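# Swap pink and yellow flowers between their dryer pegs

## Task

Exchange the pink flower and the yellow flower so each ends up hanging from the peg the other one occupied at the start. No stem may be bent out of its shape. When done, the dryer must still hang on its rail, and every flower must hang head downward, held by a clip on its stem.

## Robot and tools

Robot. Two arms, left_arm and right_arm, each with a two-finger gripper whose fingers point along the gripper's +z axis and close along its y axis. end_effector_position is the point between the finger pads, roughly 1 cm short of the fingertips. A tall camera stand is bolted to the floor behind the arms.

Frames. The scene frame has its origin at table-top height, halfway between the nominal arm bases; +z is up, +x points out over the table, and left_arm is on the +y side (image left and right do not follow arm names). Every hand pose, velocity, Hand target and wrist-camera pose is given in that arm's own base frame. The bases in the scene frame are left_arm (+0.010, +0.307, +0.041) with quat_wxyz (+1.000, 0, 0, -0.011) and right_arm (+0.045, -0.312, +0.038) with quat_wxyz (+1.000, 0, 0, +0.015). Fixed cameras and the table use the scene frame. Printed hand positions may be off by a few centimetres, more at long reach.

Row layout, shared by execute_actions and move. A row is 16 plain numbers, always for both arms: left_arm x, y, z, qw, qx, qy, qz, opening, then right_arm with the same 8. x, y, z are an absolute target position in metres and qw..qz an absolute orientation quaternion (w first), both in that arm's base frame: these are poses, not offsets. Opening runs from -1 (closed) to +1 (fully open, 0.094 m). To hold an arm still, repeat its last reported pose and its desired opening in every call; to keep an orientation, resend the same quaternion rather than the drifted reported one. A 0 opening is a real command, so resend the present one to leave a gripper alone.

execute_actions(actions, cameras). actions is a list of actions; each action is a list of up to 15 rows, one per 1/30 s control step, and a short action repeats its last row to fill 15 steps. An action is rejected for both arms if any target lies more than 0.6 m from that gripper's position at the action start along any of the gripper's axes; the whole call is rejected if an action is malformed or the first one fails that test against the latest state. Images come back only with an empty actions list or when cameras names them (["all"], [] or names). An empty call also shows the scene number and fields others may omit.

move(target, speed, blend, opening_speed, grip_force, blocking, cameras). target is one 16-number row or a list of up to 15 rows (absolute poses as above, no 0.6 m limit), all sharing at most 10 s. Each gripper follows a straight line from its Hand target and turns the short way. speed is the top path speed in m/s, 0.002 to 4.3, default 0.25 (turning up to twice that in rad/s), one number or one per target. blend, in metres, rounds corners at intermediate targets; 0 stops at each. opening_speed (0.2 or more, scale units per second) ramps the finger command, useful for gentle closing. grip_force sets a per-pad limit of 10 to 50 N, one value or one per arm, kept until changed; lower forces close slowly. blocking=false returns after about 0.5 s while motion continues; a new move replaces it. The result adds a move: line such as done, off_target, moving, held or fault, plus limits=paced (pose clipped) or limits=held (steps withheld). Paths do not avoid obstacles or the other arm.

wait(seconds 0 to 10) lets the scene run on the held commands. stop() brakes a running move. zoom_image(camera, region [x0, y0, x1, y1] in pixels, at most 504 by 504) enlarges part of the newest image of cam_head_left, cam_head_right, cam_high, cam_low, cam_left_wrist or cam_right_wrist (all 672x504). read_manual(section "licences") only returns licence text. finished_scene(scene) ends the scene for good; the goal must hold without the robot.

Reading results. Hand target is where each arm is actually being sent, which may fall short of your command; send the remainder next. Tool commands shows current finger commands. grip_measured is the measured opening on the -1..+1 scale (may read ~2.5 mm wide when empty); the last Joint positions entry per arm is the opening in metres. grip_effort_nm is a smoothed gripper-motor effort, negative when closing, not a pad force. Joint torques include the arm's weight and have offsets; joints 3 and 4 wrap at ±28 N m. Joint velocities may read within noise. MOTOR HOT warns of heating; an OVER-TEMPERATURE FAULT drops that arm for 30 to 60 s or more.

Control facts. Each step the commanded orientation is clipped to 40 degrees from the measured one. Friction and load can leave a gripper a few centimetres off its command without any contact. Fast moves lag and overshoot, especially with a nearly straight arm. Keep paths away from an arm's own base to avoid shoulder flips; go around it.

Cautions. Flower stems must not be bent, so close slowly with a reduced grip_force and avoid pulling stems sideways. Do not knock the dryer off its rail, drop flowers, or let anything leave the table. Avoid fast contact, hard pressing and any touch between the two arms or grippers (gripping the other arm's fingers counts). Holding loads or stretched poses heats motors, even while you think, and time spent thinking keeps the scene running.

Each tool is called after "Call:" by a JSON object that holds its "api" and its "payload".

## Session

Scene 1 is solved. Now I'll look at scene 2's layout.

Call:
{"api": "execute_actions", "payload": {"actions": [], "cameras": ["all"]}}

Call:
{"api": "zoom_image", "payload": {"camera": "cam_high", "region": [230, 70, 510, 330]}}

Call:
{"api": "zoom_image", "payload": {"camera": "cam_low", "region": [90, 0, 390, 300]}}

Call:
{"api": "zoom_image", "payload": {"camera": "cam_head_left", "region": [170, 0, 420, 200]}}

Call:
{"api": "zoom_image", "payload": {"camera": "cam_head_right", "region": [150, 0, 400, 200]}}

Scene clock: 0.00 s.
left_arm: end_effector_position=(+0.3818, -0.0762, +0.1917) grip_measured=+1.000 grip_effort_nm=n/a end_effector_quat_wxyz=(+0.513, -0.178, +0.780, -0.310) | right_arm: end_effector_position=(+0.2071, -0.4296, +0.1698) grip_measured=+1.000 grip_effort_nm=n/a end_effector_quat_wxyz=(+0.215, -0.045, +0.974, +0.061)
Joint positions: left_arm=[-0.105 0.868 0.313 0.264 0.205 -0.706 0.094] | right_arm=[-1.28 1.617 1.337 -1.306 -0.451 -1.376 0.094]
Joint velocities: within noise
Joint torques (N m): no reading
Heat: left arm: hottest elbow 36 °C; right arm: hottest elbow 31 °C.
Hand target: left_arm +0.3900, -0.0770, +0.2103; +0.527, -0.173, +0.770, -0.314 | right_arm +0.2092, -0.4368, +0.1764; +0.218, -0.047, +0.974, +0.051
Tool commands: left_gripper/opening=+1.0 right_gripper/opening=+1.0
camera_calibration:
cam_left_wrist: T_world_to_cam=[[-0.040905, -0.75473, 0.654759, -0.167536], [-0.754646, -0.406155, -0.515313, 0.393761], [0.654856, -0.51519, -0.55294, -0.0908651], [0, 0, 0, 1]] pos_world=[0.3498, -0.0133294, 0.262363]
cam_right_wrist: T_world_to_cam=[[0.124153, -0.987224, -0.0998696, -0.433962], [-0.992263, -0.123417, -0.0135385, 0.195114], [0.00103993, 0.100778, -0.994908, 0.300894], [0, 0, 0, 1]] pos_world=[0.247169, -0.434661, 0.258664]

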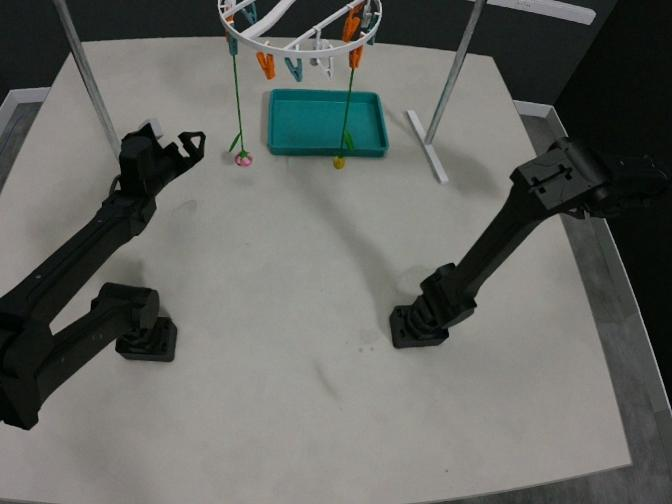

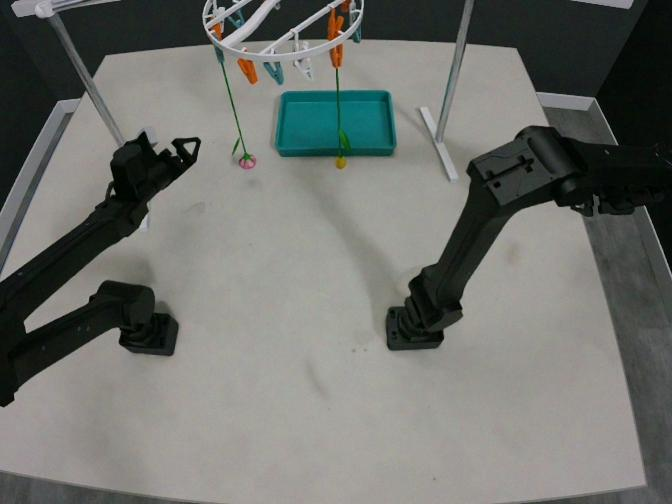

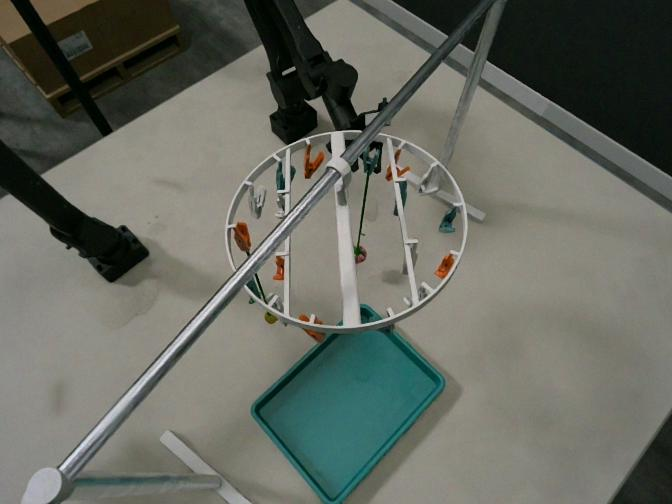

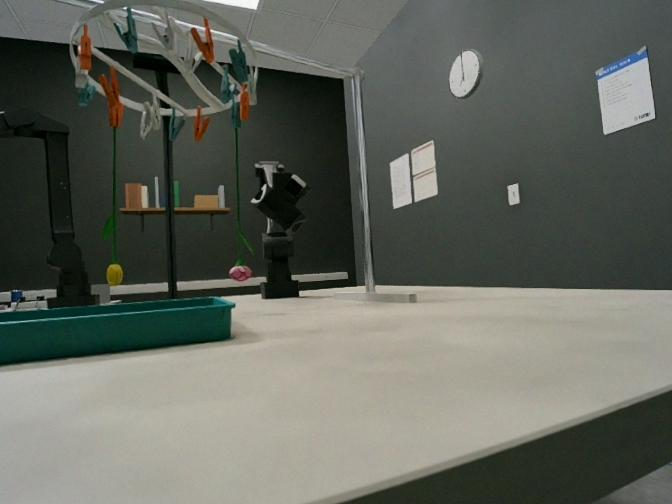

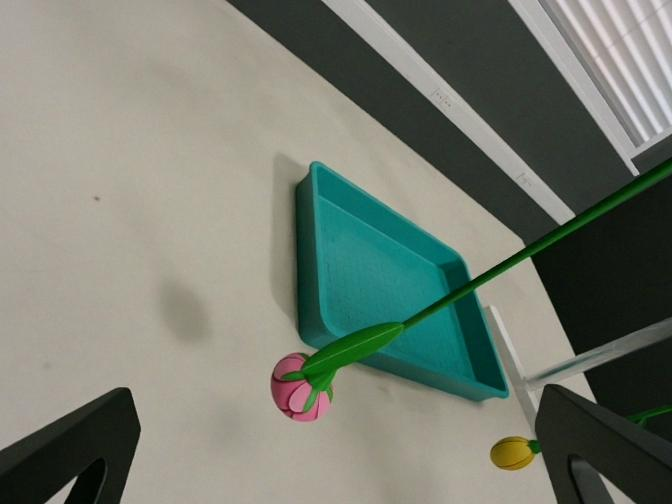

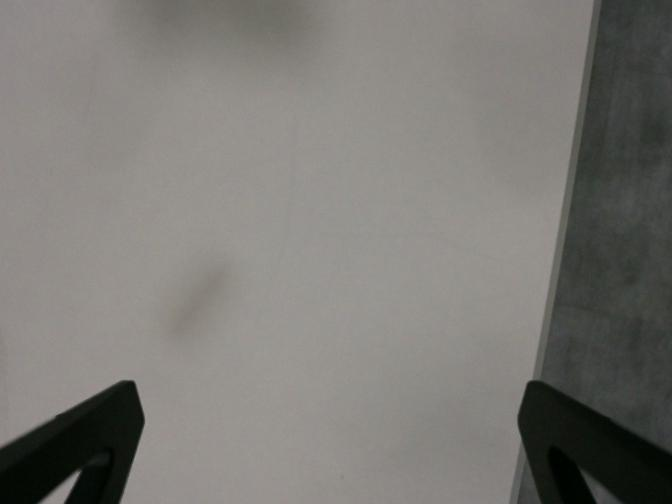

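Scaled by 1.800 from the camera's 672x504 image, which has a finer 960x720 frame.

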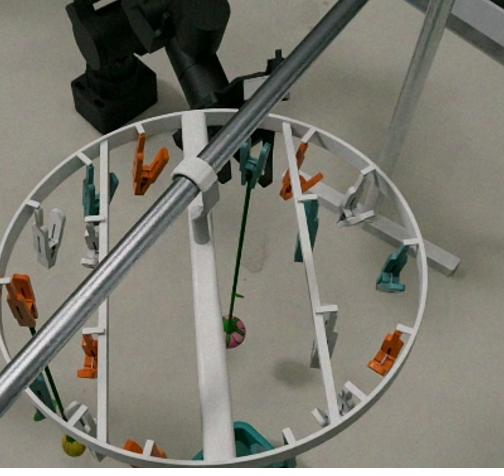

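Scaled by 1.680 from the camera's 672x504 image, which has a finer 960x720 frame.

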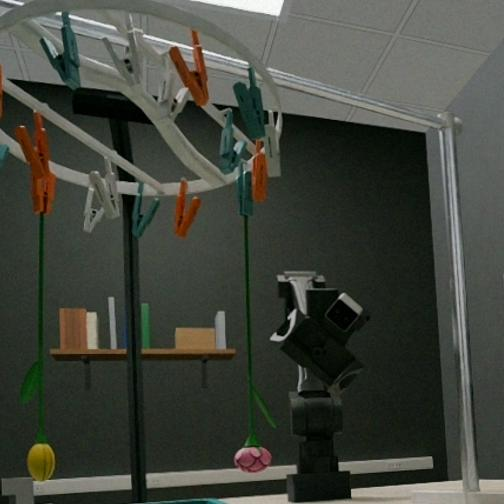

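Scaled by 2.016 from the camera's 672x504 image, which has a finer 960x720 frame.

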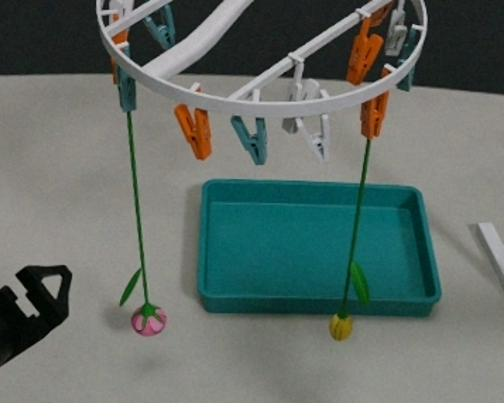

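Scaled by 2.016 from the camera's 672x504 image, which has a finer 960x720 frame.

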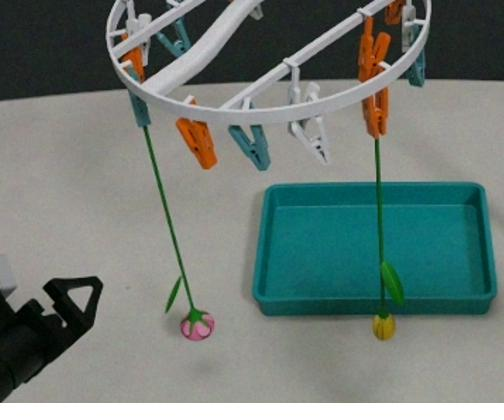

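Call:
{"api": "move", "payload": {"target": [[0.3613, -0.0491, 0.319, 0.7198, 0.2198, 0.604, -0.262, 0.1, 0.25, -0.2, 0.27, 0.218, -0.047, 0.974, 0.051, -0.1], [0.45, -0.105, 0.365, 0.6963, 0.3032, 0.4436, -0.4759, 0.1, 0.22, 0.12, 0.27, 0.0429, -0.1734, 0.9838, 0.0076, -0.1], [0.45, -0.105, 0.365, 0.6963, 0.3032, 0.4436, -0.4759, 0.1, 0.28, 0.25, 0.28, 0.4724, -0.2841, 0.8181, 0.164, -0.1], [0.45, -0.105, 0.365, 0.6963, 0.3032, 0.4436, -0.4759, 0.1, 0.4036, 0.3402, 0.27, 0.7968, -0.1762, 0.5076, 0.2766, -0.1]], "speed": 0.3, "blend": [0.04, 0.04, 0.03, 0], "cameras": ["all"]}}

Scene clock: 65.40 s.
left_arm: end_effector_position=(+0.4417, -0.1014, +0.3504) grip_measured=+0.102 grip_effort_nm=-0.12 end_effector_quat_wxyz=(+0.680, +0.283, +0.510, -0.445) | right_arm: end_effector_position=(+0.3931, +0.3377, +0.2593) grip_measured=-0.099 grip_effort_nm=-0.07 end_effector_quat_wxyz=(+0.784, -0.180, +0.523, +0.282)
Joint positions: left_arm=[0.122 1.452 0.663 1.549 1.088 -0.774 0.052] | right_arm=[0.726 1.641 0.541 1.499 0.045 -0.004 0.042]
Joint torques (N m): left_arm=[1.73 -6.83 9.24 1.77 -0.42 -0.05] | right_arm=[-0.21 -9.52 7.38 2.47 -0.1 -0.11]
Heat: left arm: hottest elbow 47 °C; right arm: hottest elbow 37 °C.
Hand target: left_arm +0.4492, -0.1053, +0.3649; +0.688, +0.295, +0.494, -0.443 | right_arm +0.4032, +0.3397, +0.2699; +0.797, -0.176, +0.508, +0.276
Off the commanded pose: left_arm 0.017 m, 9 deg | right_arm 0.015 m, 2 deg.
joint sent to its limit (left arm) — joint 4 (wrist pitch), upper limit. The joint targets are off in orientation, not in position.
move: off_target (left_arm, right_arm)
camera_calibration:
cam_left_wrist: T_world_to_cam=[[-0.889478, -0.453308, 0.0578032, 0.326561], [-0.100187, 0.0700274, -0.992501, 0.436891], [0.445861, -0.888599, -0.107703, -0.156927], [0, 0, 0, 1]] pos_world=[0.404207, -0.0220066, 0.397838]
cam_right_wrist: T_world_to_cam=[[0.632087, -0.774891, -0.00322155, 0.0129966], [-0.0250188, -0.0162525, -0.999555, 0.314795], [0.774494, 0.631886, -0.0296598, -0.421278], [0, 0, 0, 1]] pos_world=[0.325938, 0.281387, 0.302202]

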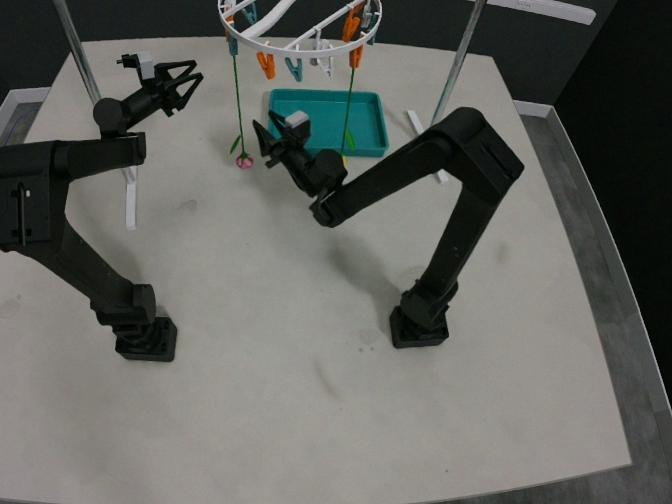

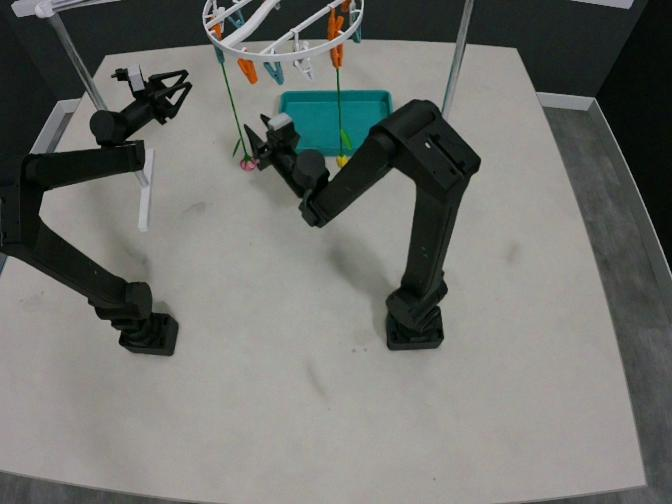

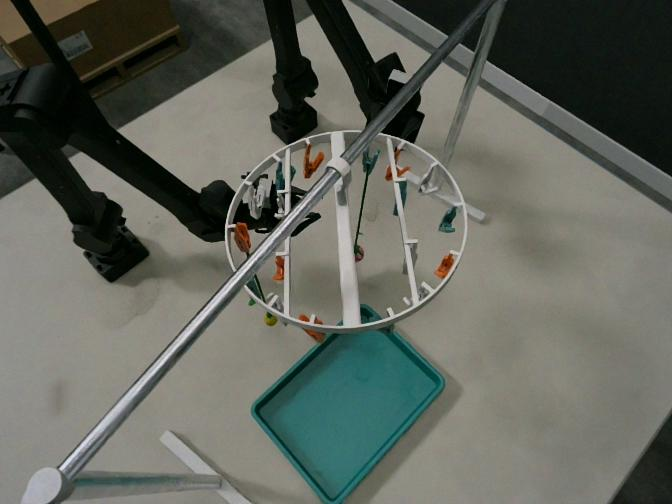

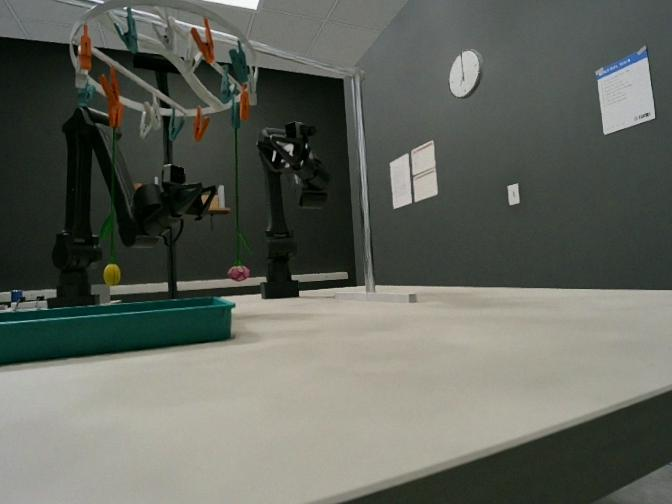

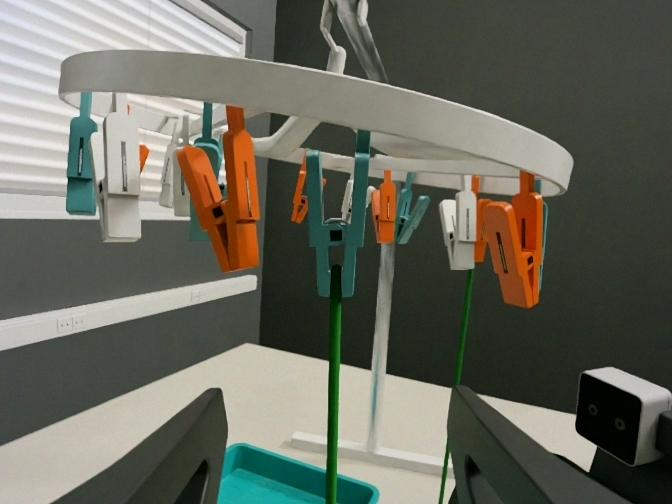

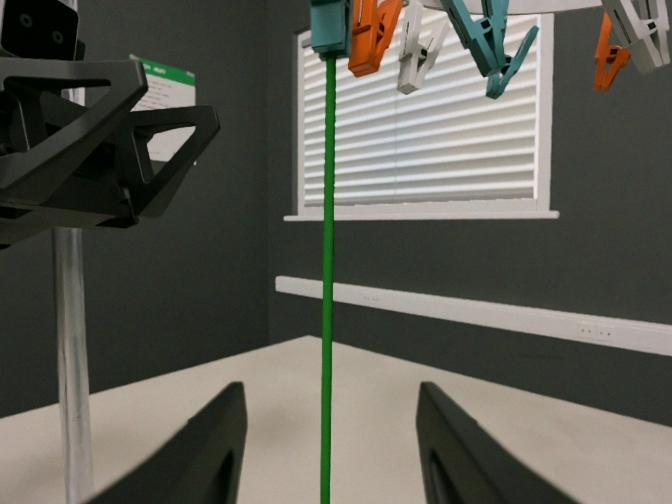

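Call:
{"api": "zoom_image", "payload": {"camera": "cam_left_wrist", "region": [220, 80, 450, 310]}}

Call:
{"api": "zoom_image", "payload": {"camera": "cam_right_wrist", "region": [260, 0, 400, 100]}}

Scaled by 2.191 from the camera's 672x504 image, which has a finer 960x720 frame.

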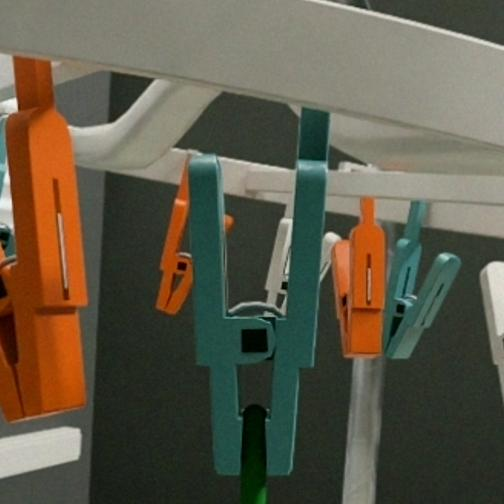

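Scaled by 3.600 from the camera's 672x504 image, which has a finer 960x720 frame.

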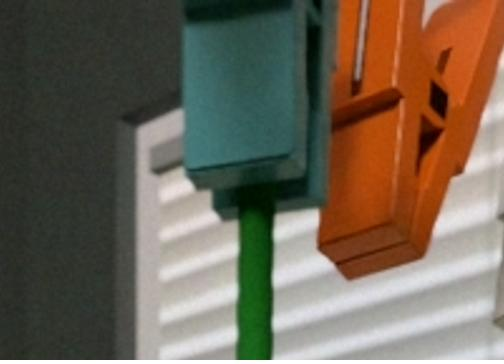

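Call:
{"api": "move", "payload": {"target": [0.4693, -0.14, 0.3896, 0.7152, 0.2847, 0.4556, -0.4469, -0.1, 0.4409, 0.3735, 0.2907, 0.7968, -0.1762, 0.5076, 0.2766, -0.1], "speed": 0.12, "cameras": ["cam_left_wrist", "cam_right_wrist"]}}

Call:
{"api": "zoom_image", "payload": {"camera": "cam_left_wrist", "region": [240, 180, 440, 420]}}

Scene clock: 88.13 s.
left_arm: end_effector_position=(+0.4585, -0.1360, +0.3769) grip_measured=-0.098 grip_effort_nm=-0.12 end_effector_quat_wxyz=(+0.708, +0.275, +0.468, -0.451) | right_arm: end_effector_position=(+0.4281, +0.3688, +0.2831) grip_measured=-0.099 grip_effort_nm=-0.07 end_effector_quat_wxyz=(+0.789, -0.177, +0.515, +0.284)
Joint positions: left_arm=[0.015 1.482 0.729 1.549 0.959 -0.733 0.042] | right_arm=[0.726 1.671 0.686 1.405 0.045 -0.005 0.042]
Joint torques (N m): left_arm=[1.85 -7.47 9.55 0.75 -0.42 0.17] | right_arm=[-0.03 -11.63 8.47 1.37 -0.06 -0.12]
Heat: left arm: hottest elbow 49 °C; right arm: hottest elbow 37 °C.
Hand target: left_arm +0.4683, -0.1398, +0.3895; +0.715, +0.285, +0.456, -0.447 | right_arm +0.4404, +0.3729, +0.2908; +0.797, -0.176, +0.508, +0.277
Off the commanded pose: left_arm 0.017 m, 2 deg | right_arm 0.016 m, 2 deg.
move: off_target (left_arm, right_arm)
camera_calibration:
cam_left_wrist: T_world_to_cam=[[-0.892725, -0.450062, 0.0220445, 0.339676], [-0.0247978, 0.000221979, -0.999692, 0.425973], [0.449918, -0.892997, -0.0113587, -0.231057], [0, 0, 0, 1]] pos_world=[0.417758, -0.0535525, 0.415729]
cam_right_wrist: T_world_to_cam=[[0.632008, -0.774953, -0.00374294, 0.0152518], [-0.00945519, -0.00288146, -0.999951, 0.328504], [0.774904, 0.632013, -0.00914843, -0.473435], [0, 0, 0, 1]] pos_world=[0.360333, 0.311983, 0.324214]
Images, in order (width x height): cam_left_wrist 672x504, cam_right_wrist 672x504.

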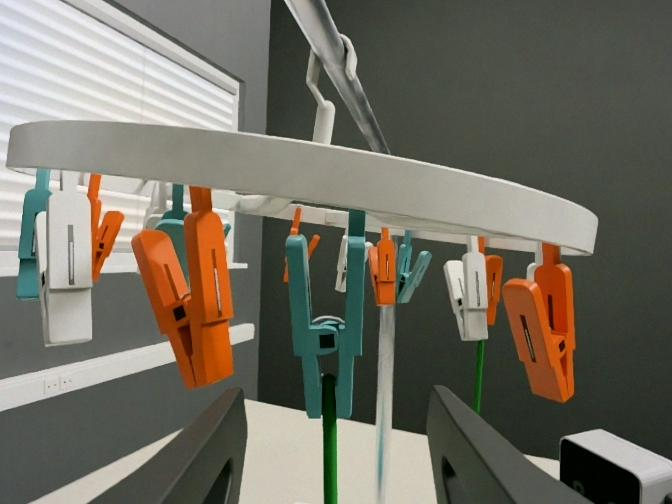

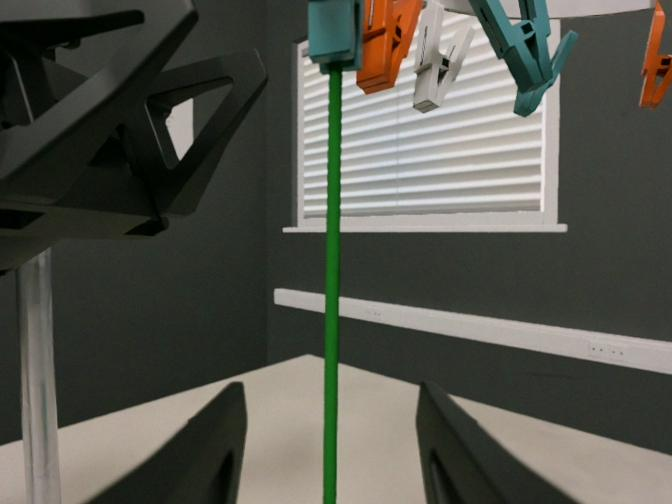

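Scaled by 2.100 from the camera's 672x504 image, which has a finer 960x720 frame.

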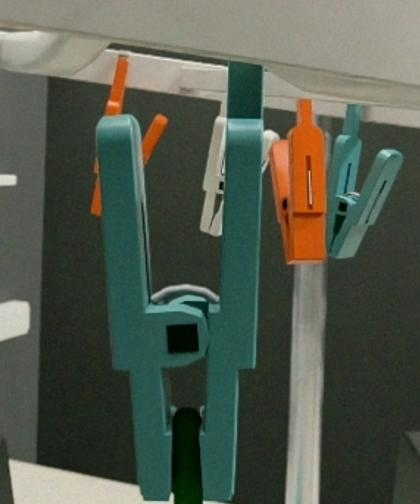

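Call:
{"api": "move", "payload": {"target": [0.4871, -0.1678, 0.4162, 0.7001, 0.3002, 0.446, -0.4712, -0.1, 0.4562, 0.3863, 0.293, 0.7968, -0.1762, 0.5076, 0.2766, -0.1], "speed": 0.07, "cameras": ["cam_left_wrist", "cam_right_wrist", "cam_low"]}}

Call:
{"api": "zoom_image", "payload": {"camera": "cam_right_wrist", "region": [280, 0, 400, 120]}}

Scene clock: 117.20 s.
left_arm: end_effector_position=(+0.4776, -0.1616, +0.4026) grip_measured=-0.098 grip_effort_nm=-0.12 end_effector_quat_wxyz=(+0.698, +0.292, +0.456, -0.468) | right_arm: end_effector_position=(+0.4429, +0.3819, +0.2852) grip_measured=-0.099 grip_effort_nm=-0.07 end_effector_quat_wxyz=(+0.789, -0.177, +0.515, +0.284)
Joint positions: left_arm=[-0.038 1.501 0.835 1.475 0.962 -0.732 0.042] | right_arm=[0.726 1.702 0.743 1.378 0.045 -0.005 0.042]
Joint torques (N m): left_arm=[1.79 -8.18 10.17 0.61 -0.2 -0.02] | right_arm=[-0.21 -12.22 8.75 1.4 -0.09 -0.11]
Heat: left arm: hottest elbow 50 °C; right arm: hottest elbow 39 °C.
Hand target: left_arm +0.4861, -0.1676, +0.4160; +0.700, +0.300, +0.446, -0.471 | right_arm +0.4556, +0.3856, +0.2928; +0.797, -0.176, +0.508, +0.277
Off the commanded pose: left_arm 0.018 m, 2 deg | right_arm 0.016 m, 2 deg.
move: off_target (left_arm, right_arm)
camera_calibration:
cam_left_wrist: T_world_to_cam=[[-0.916322, -0.400345, 0.00879626, 0.369306], [-0.0110563, 0.00333588, -0.999933, 0.446213], [0.400289, -0.916358, -0.0074831, -0.243817], [0, 0, 0, 1]] pos_world=[0.440934, -0.0770626, 0.44111]
cam_right_wrist: T_world_to_cam=[[0.632008, -0.774953, -0.00363759, 0.0160236], [-0.00969964, -0.00321678, -0.999948, 0.330981], [0.774901, 0.63201, -0.0095498, -0.493031], [0, 0, 0, 1]] pos_world=[0.375133, 0.325083, 0.326314]
Images, in order (width x height): cam_low 672x504, cam_left_wrist 672x504, cam_right_wrist 672x504.

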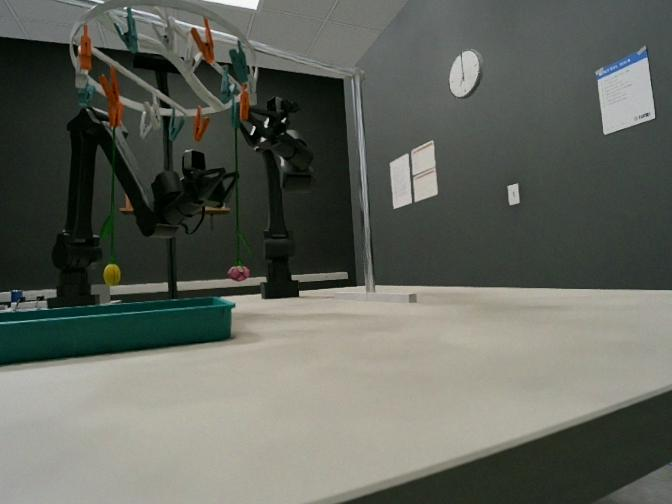

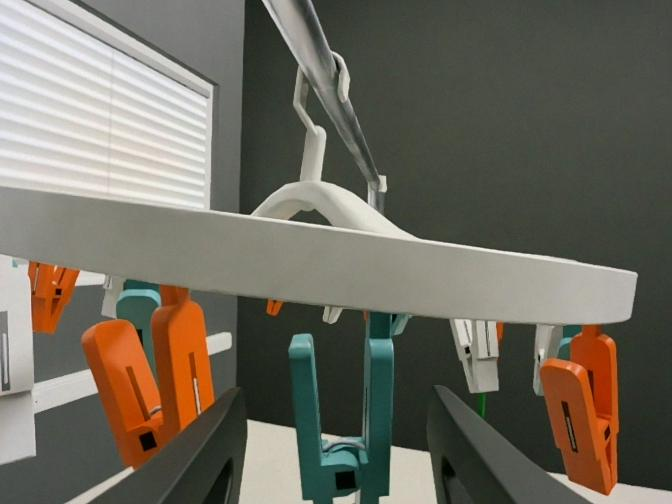

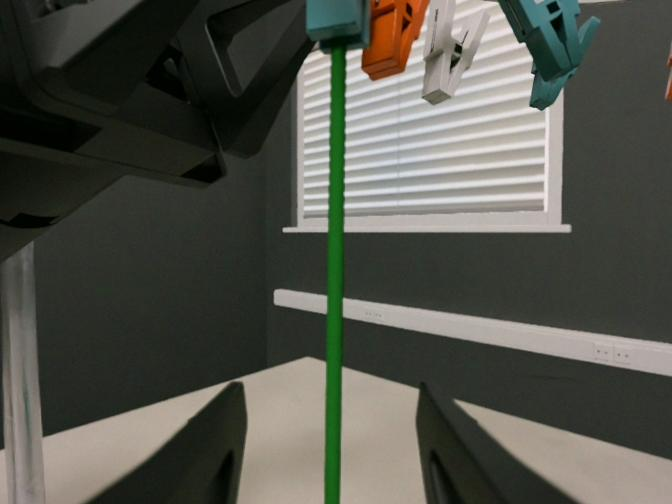

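Scaled by 4.200 from the camera's 672x504 image, which has a finer 960x720 frame.

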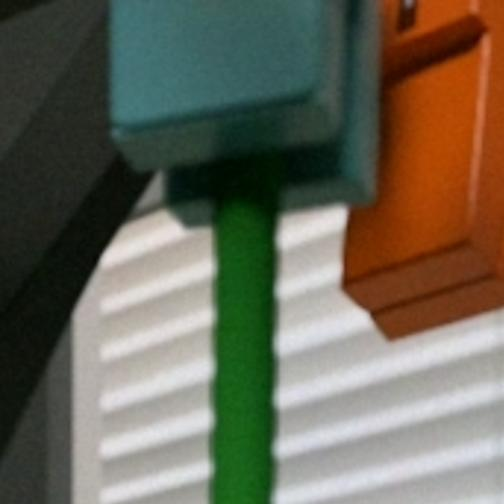

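Call:
{"api": "move", "payload": {"target": [[0.4858, -0.1684, 0.4162, 0.7001, 0.3002, 0.446, -0.4712, -0.1, 0.47, 0.3972, 0.2945, 0.7968, -0.1762, 0.5076, 0.2766, -0.1], [0.4858, -0.1684, 0.4162, 0.7001, 0.3002, 0.446, -0.4712, -0.1, 0.47, 0.3972, 0.2945, 0.7968, -0.1762, 0.5076, 0.2766, -1.0]], "speed": 0.06, "grip_force": [50, 25], "cameras": ["cam_left_wrist", "cam_right_wrist", "cam_low"]}}

Scene clock: 127.77 s.
left_arm: end_effector_position=(+0.4775, -0.1619, +0.4026) grip_measured=-0.098 grip_effort_nm=-0.12 end_effector_quat_wxyz=(+0.698, +0.292, +0.456, -0.469) | right_arm: end_effector_position=(+0.4565, +0.3930, +0.2866) grip_measured=-0.913 grip_effort_nm=-0.52 end_effector_quat_wxyz=(+0.789, -0.177, +0.515, +0.284)
Joint positions: left_arm=[-0.039 1.501 0.835 1.475 0.962 -0.732 0.042] | right_arm=[0.724 1.731 0.795 1.355 0.044 -0.005 0.004]
Joint torques (N m): left_arm=[1.73 -8.47 9.94 0.58 -0.24 0.01] | right_arm=[-0.38 -12.98 8.92 1.37 -0.1 -0.11]
Heat: left arm: hottest elbow 50 °C; right arm: hottest elbow 39 °C.
Hand target: left_arm +0.4849, -0.1681, +0.4161; +0.700, +0.300, +0.446, -0.471 | right_arm +0.4695, +0.3965, +0.2944; +0.797, -0.176, +0.508, +0.276
Off the commanded pose: left_arm 0.017 m, 1 deg | right_arm 0.016 m, 2 deg.
grip_force (N): 50, 25
move: off_target (left_arm, right_arm); target 2's new opening was sent with right_arm's hand 0.016 m and 2 deg from that target
camera_calibration:
cam_left_wrist: T_world_to_cam=[[-0.916623, -0.399647, 0.00916084, 0.369213], [-0.0114688, 0.00338388, -0.999929, 0.446398], [0.399587, -0.916663, -0.0076852, -0.243716], [0, 0, 0, 1]] pos_world=[0.440935, -0.0773614, 0.441111]
cam_right_wrist: T_world_to_cam=[[0.631624, -0.775268, -0.00324385, 0.0162388], [-0.00968927, -0.00371009, -0.999946, 0.332811], [0.775214, 0.631622, -0.00985516, -0.510524], [0, 0, 0, 1]] pos_world=[0.388733, 0.336282, 0.327814]
Images, in order (width x height): cam_low 672x504, cam_left_wrist 672x504, cam_right_wrist 672x504.

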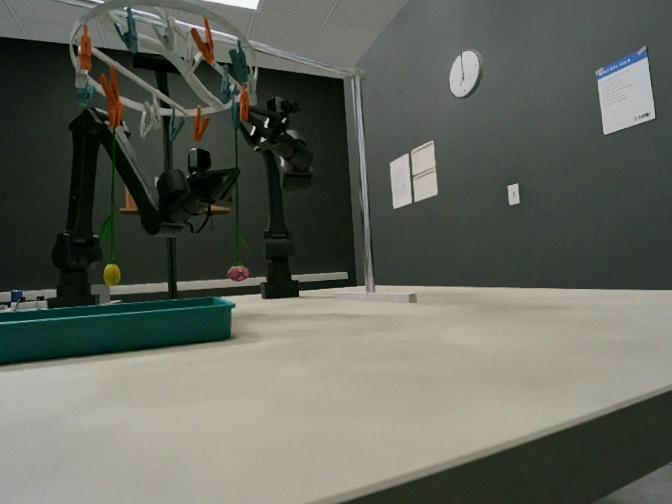

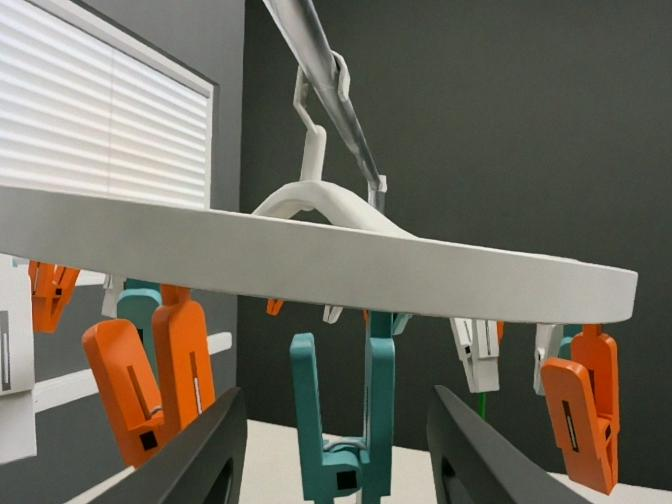

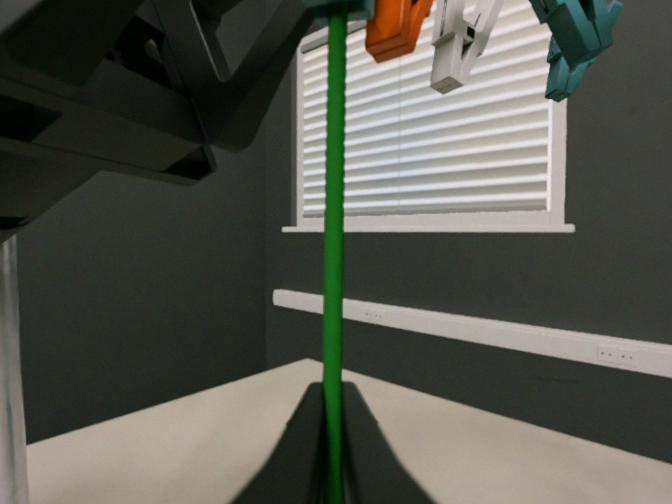

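Call:
{"api": "move", "payload": {"target": [0.4858, -0.1684, 0.4162, 0.7001, 0.3002, 0.446, -0.4712, -0.7, 0.47, 0.3972, 0.2945, 0.7968, -0.1762, 0.5076, 0.2766, -1.0], "speed": 0.05, "opening_speed": 0.4, "cameras": ["cam_left_wrist", "cam_right_wrist"]}}

Call:
{"api": "zoom_image", "payload": {"camera": "cam_left_wrist", "region": [240, 300, 440, 504]}}

Scene clock: 132.80 s.
left_arm: end_effector_position=(+0.4775, -0.1619, +0.4026) grip_measured=-0.634 grip_effort_nm=-0.97 end_effector_quat_wxyz=(+0.698, +0.292, +0.456, -0.469) | right_arm: end_effector_position=(+0.4566, +0.3931, +0.2862) grip_measured=-0.915 grip_effort_nm=-0.57 end_effector_quat_wxyz=(+0.789, -0.177, +0.516, +0.284)
Joint positions: left_arm=[-0.039 1.501 0.835 1.475 0.962 -0.732 0.017] | right_arm=[0.724 1.732 0.795 1.355 0.044 -0.005 0.004]
Joint velocities: left_arm=[-0.005 0.005 -0.002 -0.002 0.022 0.066 -0.004] | right_arm=[within noise]
Joint torques (N m): left_arm=[1.73 -8.47 9.94 0.58 -0.24 0.01] | right_arm=[-0.26 -13.1 8.91 1.44 -0.11 -0.1]
Heat: left arm: hottest elbow 50 °C; right arm: hottest elbow 40 °C.
Hand target: left_arm +0.4849, -0.1681, +0.4161; +0.700, +0.300, +0.446, -0.471 | right_arm +0.4694, +0.3966, +0.2946; +0.797, -0.176, +0.508, +0.277
Off the commanded pose: left_arm 0.017 m, 1 deg | right_arm 0.016 m, 2 deg.
grip_force (N): 50, 25
move: off_target (left_arm, right_arm)
camera_calibration:
cam_left_wrist: T_world_to_cam=[[-0.916623, -0.399647, 0.00916084, 0.369213], [-0.0114688, 0.00338388, -0.999929, 0.446398], [0.399587, -0.916663, -0.0076852, -0.243716], [0, 0, 0, 1]] pos_world=[0.440935, -0.0773614, 0.441111]
cam_right_wrist: T_world_to_cam=[[0.631624, -0.775269, -0.00315702, 0.0162242], [-0.0102555, -0.0042834, -0.999938, 0.332822], [0.775207, 0.631617, -0.0106563, -0.510402], [0, 0, 0, 1]] pos_world=[0.388833, 0.336383, 0.327414]
Images, in order (width x height): cam_left_wrist 672x504, cam_right_wrist 672x504.

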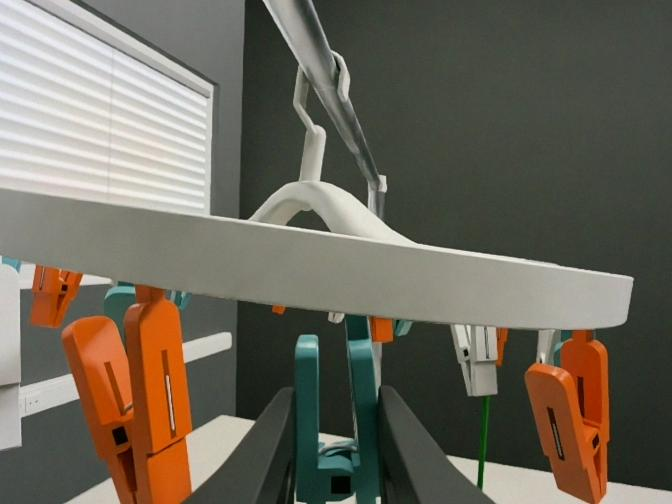

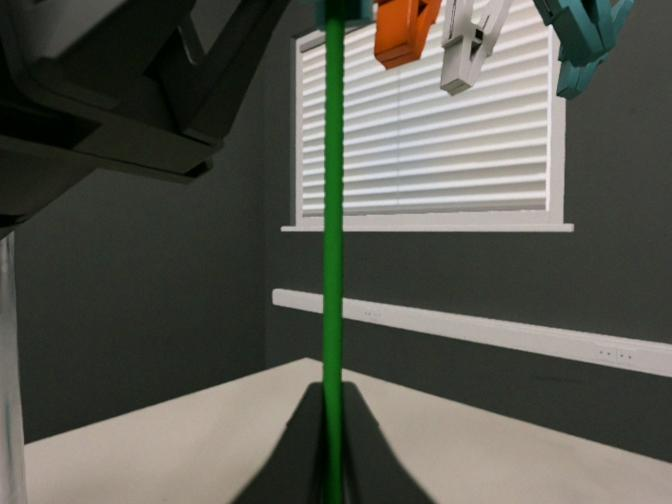

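Scaled by 2.471 from the camera's 672x504 image, which has a finer 960x720 frame.

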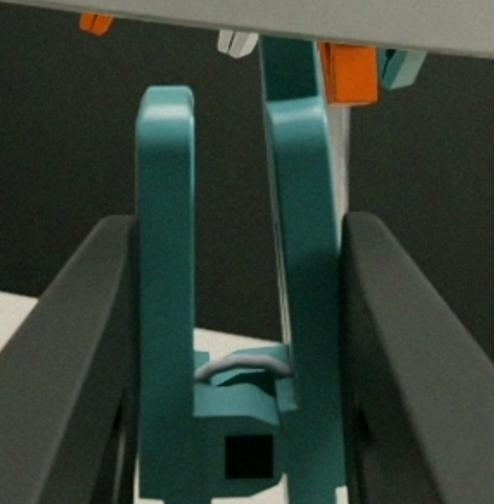

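Call:
{"api": "move", "payload": {"target": [0.4858, -0.1684, 0.4162, 0.7001, 0.3002, 0.446, -0.4712, -0.7, 0.47, 0.3972, 0.246, 0.7968, -0.1762, 0.5076, 0.2766, -1.0], "speed": 0.06, "cameras": ["cam_left_wrist", "cam_right_wrist", "cam_low"]}}

Call:
{"api": "zoom_image", "payload": {"camera": "cam_low", "region": [190, 70, 310, 190]}}

Scene clock: 138.50 s.
left_arm: end_effector_position=(+0.4775, -0.1619, +0.4026) grip_measured=-0.652 grip_effort_nm=-1.06 end_effector_quat_wxyz=(+0.698, +0.292, +0.456, -0.469) | right_arm: end_effector_position=(+0.4609, +0.3970, +0.2368) grip_measured=-0.915 grip_effort_nm=-0.57 end_effector_quat_wxyz=(+0.785, -0.180, +0.522, +0.282)
Joint positions: left_arm=[-0.039 1.501 0.835 1.475 0.962 -0.732 0.016] | right_arm=[0.724 1.859 0.795 1.466 0.044 -0.005 0.004]
Joint torques (N m): left_arm=[1.67 -8.47 9.94 0.57 -0.24 0.01] | right_arm=[-0.21 -14.33 7.16 2.47 -0.09 -0.1]
Heat: left arm: hottest elbow 50 °C; right arm: hottest elbow 40 °C.
Hand target: left_arm +0.4849, -0.1681, +0.4161; +0.700, +0.300, +0.446, -0.471 | right_arm +0.4696, +0.3969, +0.2459; +0.797, -0.176, +0.508, +0.276
Off the commanded pose: left_arm 0.017 m, 1 deg | right_arm 0.013 m, 2 deg.
grip_force (N): 50, 25
move: off_target (left_arm, right_arm)
camera_calibration:
cam_left_wrist: T_world_to_cam=[[-0.916623, -0.399647, 0.00916084, 0.369213], [-0.0114688, 0.00338388, -0.999929, 0.446398], [0.399587, -0.916663, -0.0076852, -0.243716], [0, 0, 0, 1]] pos_world=[0.440935, -0.0773614, 0.441111]
cam_right_wrist: T_world_to_cam=[[0.631626, -0.77527, -0.00251024, 0.0161306], [-0.0228016, -0.0153402, -0.999622, 0.293603], [0.774938, 0.631444, -0.0273666, -0.512597], [0, 0, 0, 1]] pos_world=[0.393737, 0.340686, 0.279504]
Images, in order (width x height): cam_low 672x504, cam_left_wrist 672x504, cam_right_wrist 672x504.

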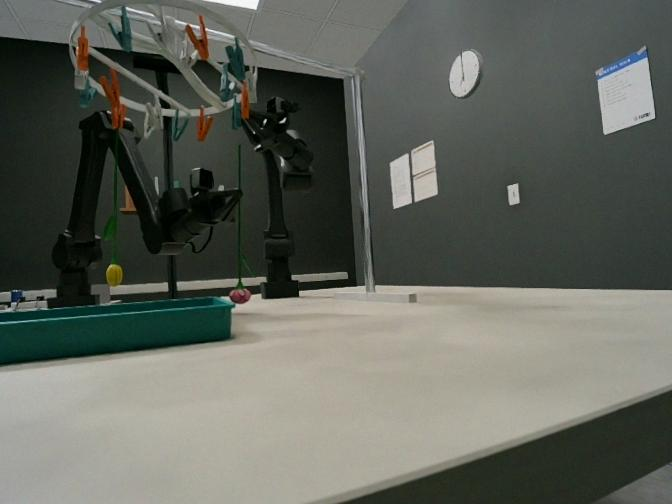

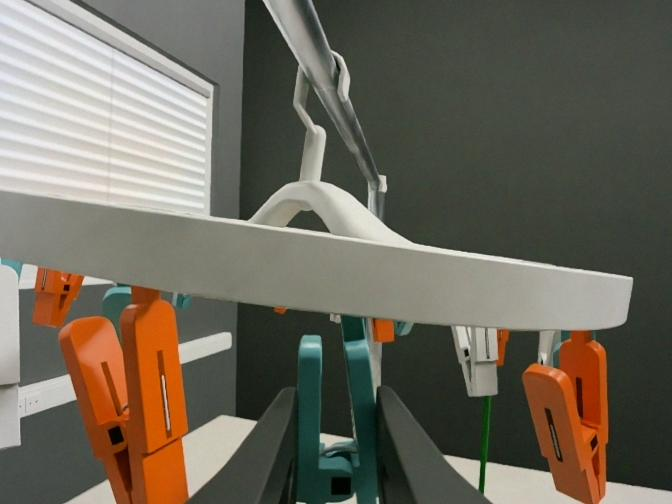

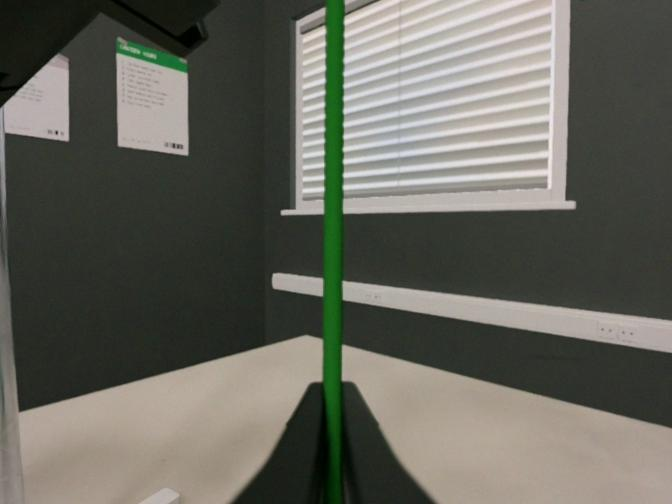

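Scaled by 4.200 from the camera's 672x504 image, which has a finer 960x720 frame.

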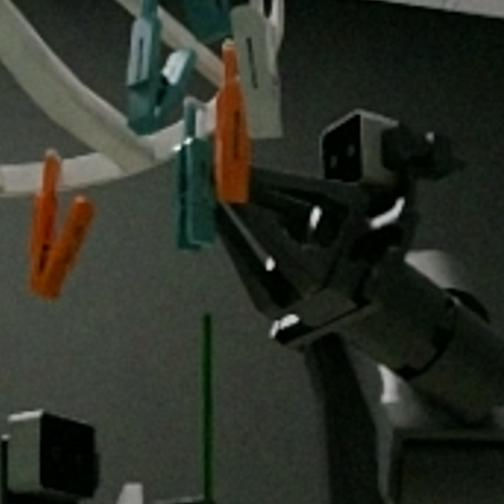

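Call:
{"api": "move", "payload": {"target": [[0.4858, -0.1684, 0.4162, 0.7001, 0.3002, 0.446, -0.4712, -0.1, 0.445, 0.375, 0.236, 0.7968, -0.1762, 0.5076, 0.2766, -1.0], [0.45, -0.085, 0.372, 0.7001, 0.3002, 0.446, -0.4712, -0.1, 0.25, 0.2517, 0.205, 0.7968, -0.1762, 0.5076, 0.2766, -1.0], [0.38, -0.06, 0.35, 0.7455, 0.2082, 0.5721, -0.2713, -0.1, 0.25, 0.2517, 0.125, 0.1719, -0.3258, 0.9277, 0.0604, -1.0], [0.38, -0.06, 0.35, 0.7455, 0.2082, 0.5721, -0.2713, -0.1, 0.25, 0.2517, 0.02, 0.1719, -0.3258, 0.9277, 0.0604, -1.0]], "speed": [0.1, 0.22, 0.22, 0.15], "opening_speed": 1.0, "blend": [0.01, 0.02, 0.01, 0], "cameras": ["all"]}}

Scene clock: 161.17 s.
left_arm: end_effector_position=(+0.3812, -0.0638, +0.3470) grip_measured=-0.102 grip_effort_nm=0.06 end_effector_quat_wxyz=(+0.741, +0.209, +0.573, -0.280) | right_arm: end_effector_position=(+0.2671, +0.2763, +0.0755) grip_measured=-0.915 grip_effort_nm=-0.58 end_effector_quat_wxyz=(+0.234, -0.328, +0.910, +0.094)
Joint positions: left_arm=[0.181 0.989 0.406 0.982 0.851 -0.318 0.042] | right_arm=[0.825 1.202 0.6 -0.461 0.048 0.122 0.004]
Joint torques (N m): left_arm=[3.25 -4.19 7.41 1.21 -0.25 0.17] | right_arm=[-0.21 0.44 3.45 0.57 0.16 0.14]
Heat: left arm: hottest elbow 50 °C; right arm: hottest elbow 40 °C.
Hand target: left_arm +0.3800, -0.0600, +0.3500; +0.746, +0.208, +0.572, -0.271 | right_arm +0.2462, +0.2486, +0.0266; +0.172, -0.326, +0.928, +0.060
Off the commanded pose: left_arm 0.005 m, 1 deg | right_arm 0.063 m, 8 deg.
grip_force (N): 50, 25
move: off_target (right_arm); blend cut to 0 m at target 1
camera_calibration:
cam_left_wrist: T_world_to_cam=[[-0.647773, -0.761833, -0.000749885, 0.198553], [-0.132597, 0.113714, -0.984625, 0.437313], [0.750205, -0.637714, -0.174678, -0.173643], [0, 0, 0, 1]] pos_world=[0.316872, -0.00919916, 0.400407]
cam_right_wrist: T_world_to_cam=[[0.648939, -0.760619, -0.0183627, 0.0371252], [-0.759187, -0.645749, -0.0814986, 0.427645], [0.0501317, 0.0668283, -0.996504, 0.132209], [0, 0, 0, 1]] pos_world=[0.293943, 0.295554, 0.167281]

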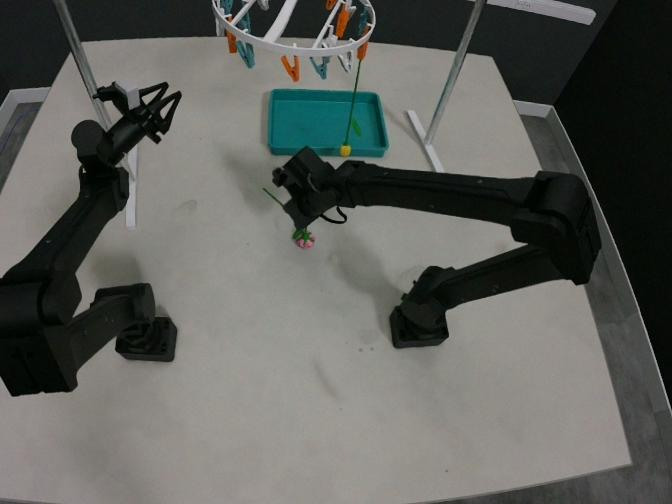

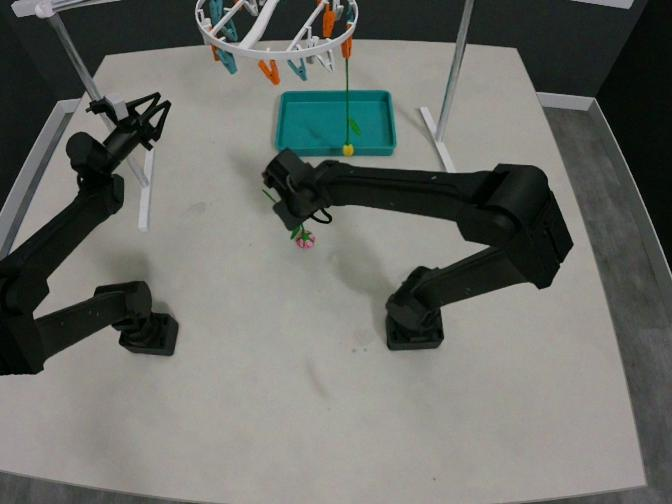

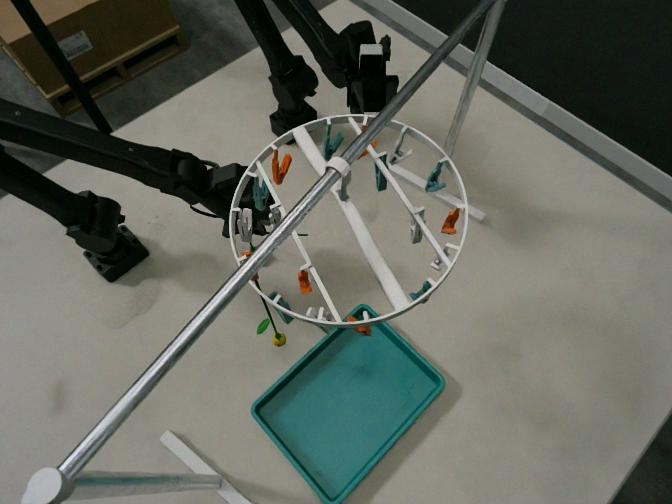

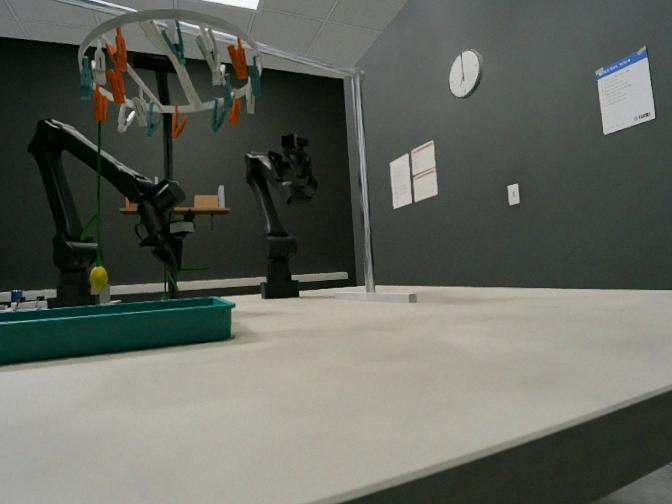

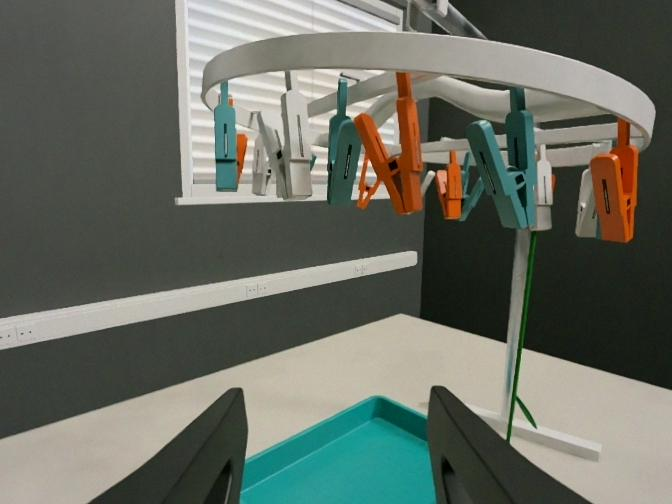

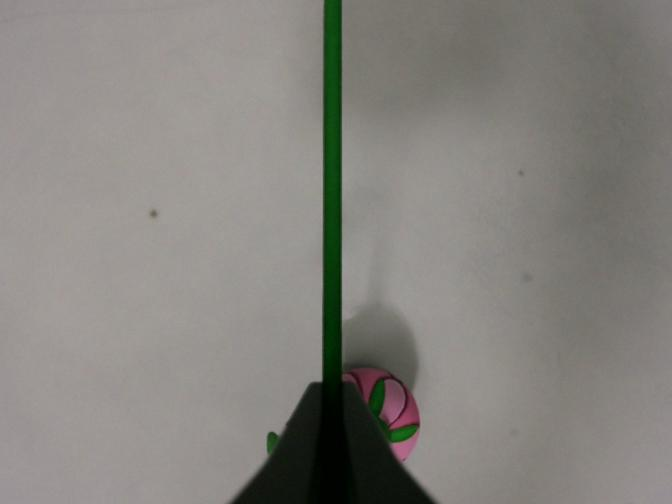

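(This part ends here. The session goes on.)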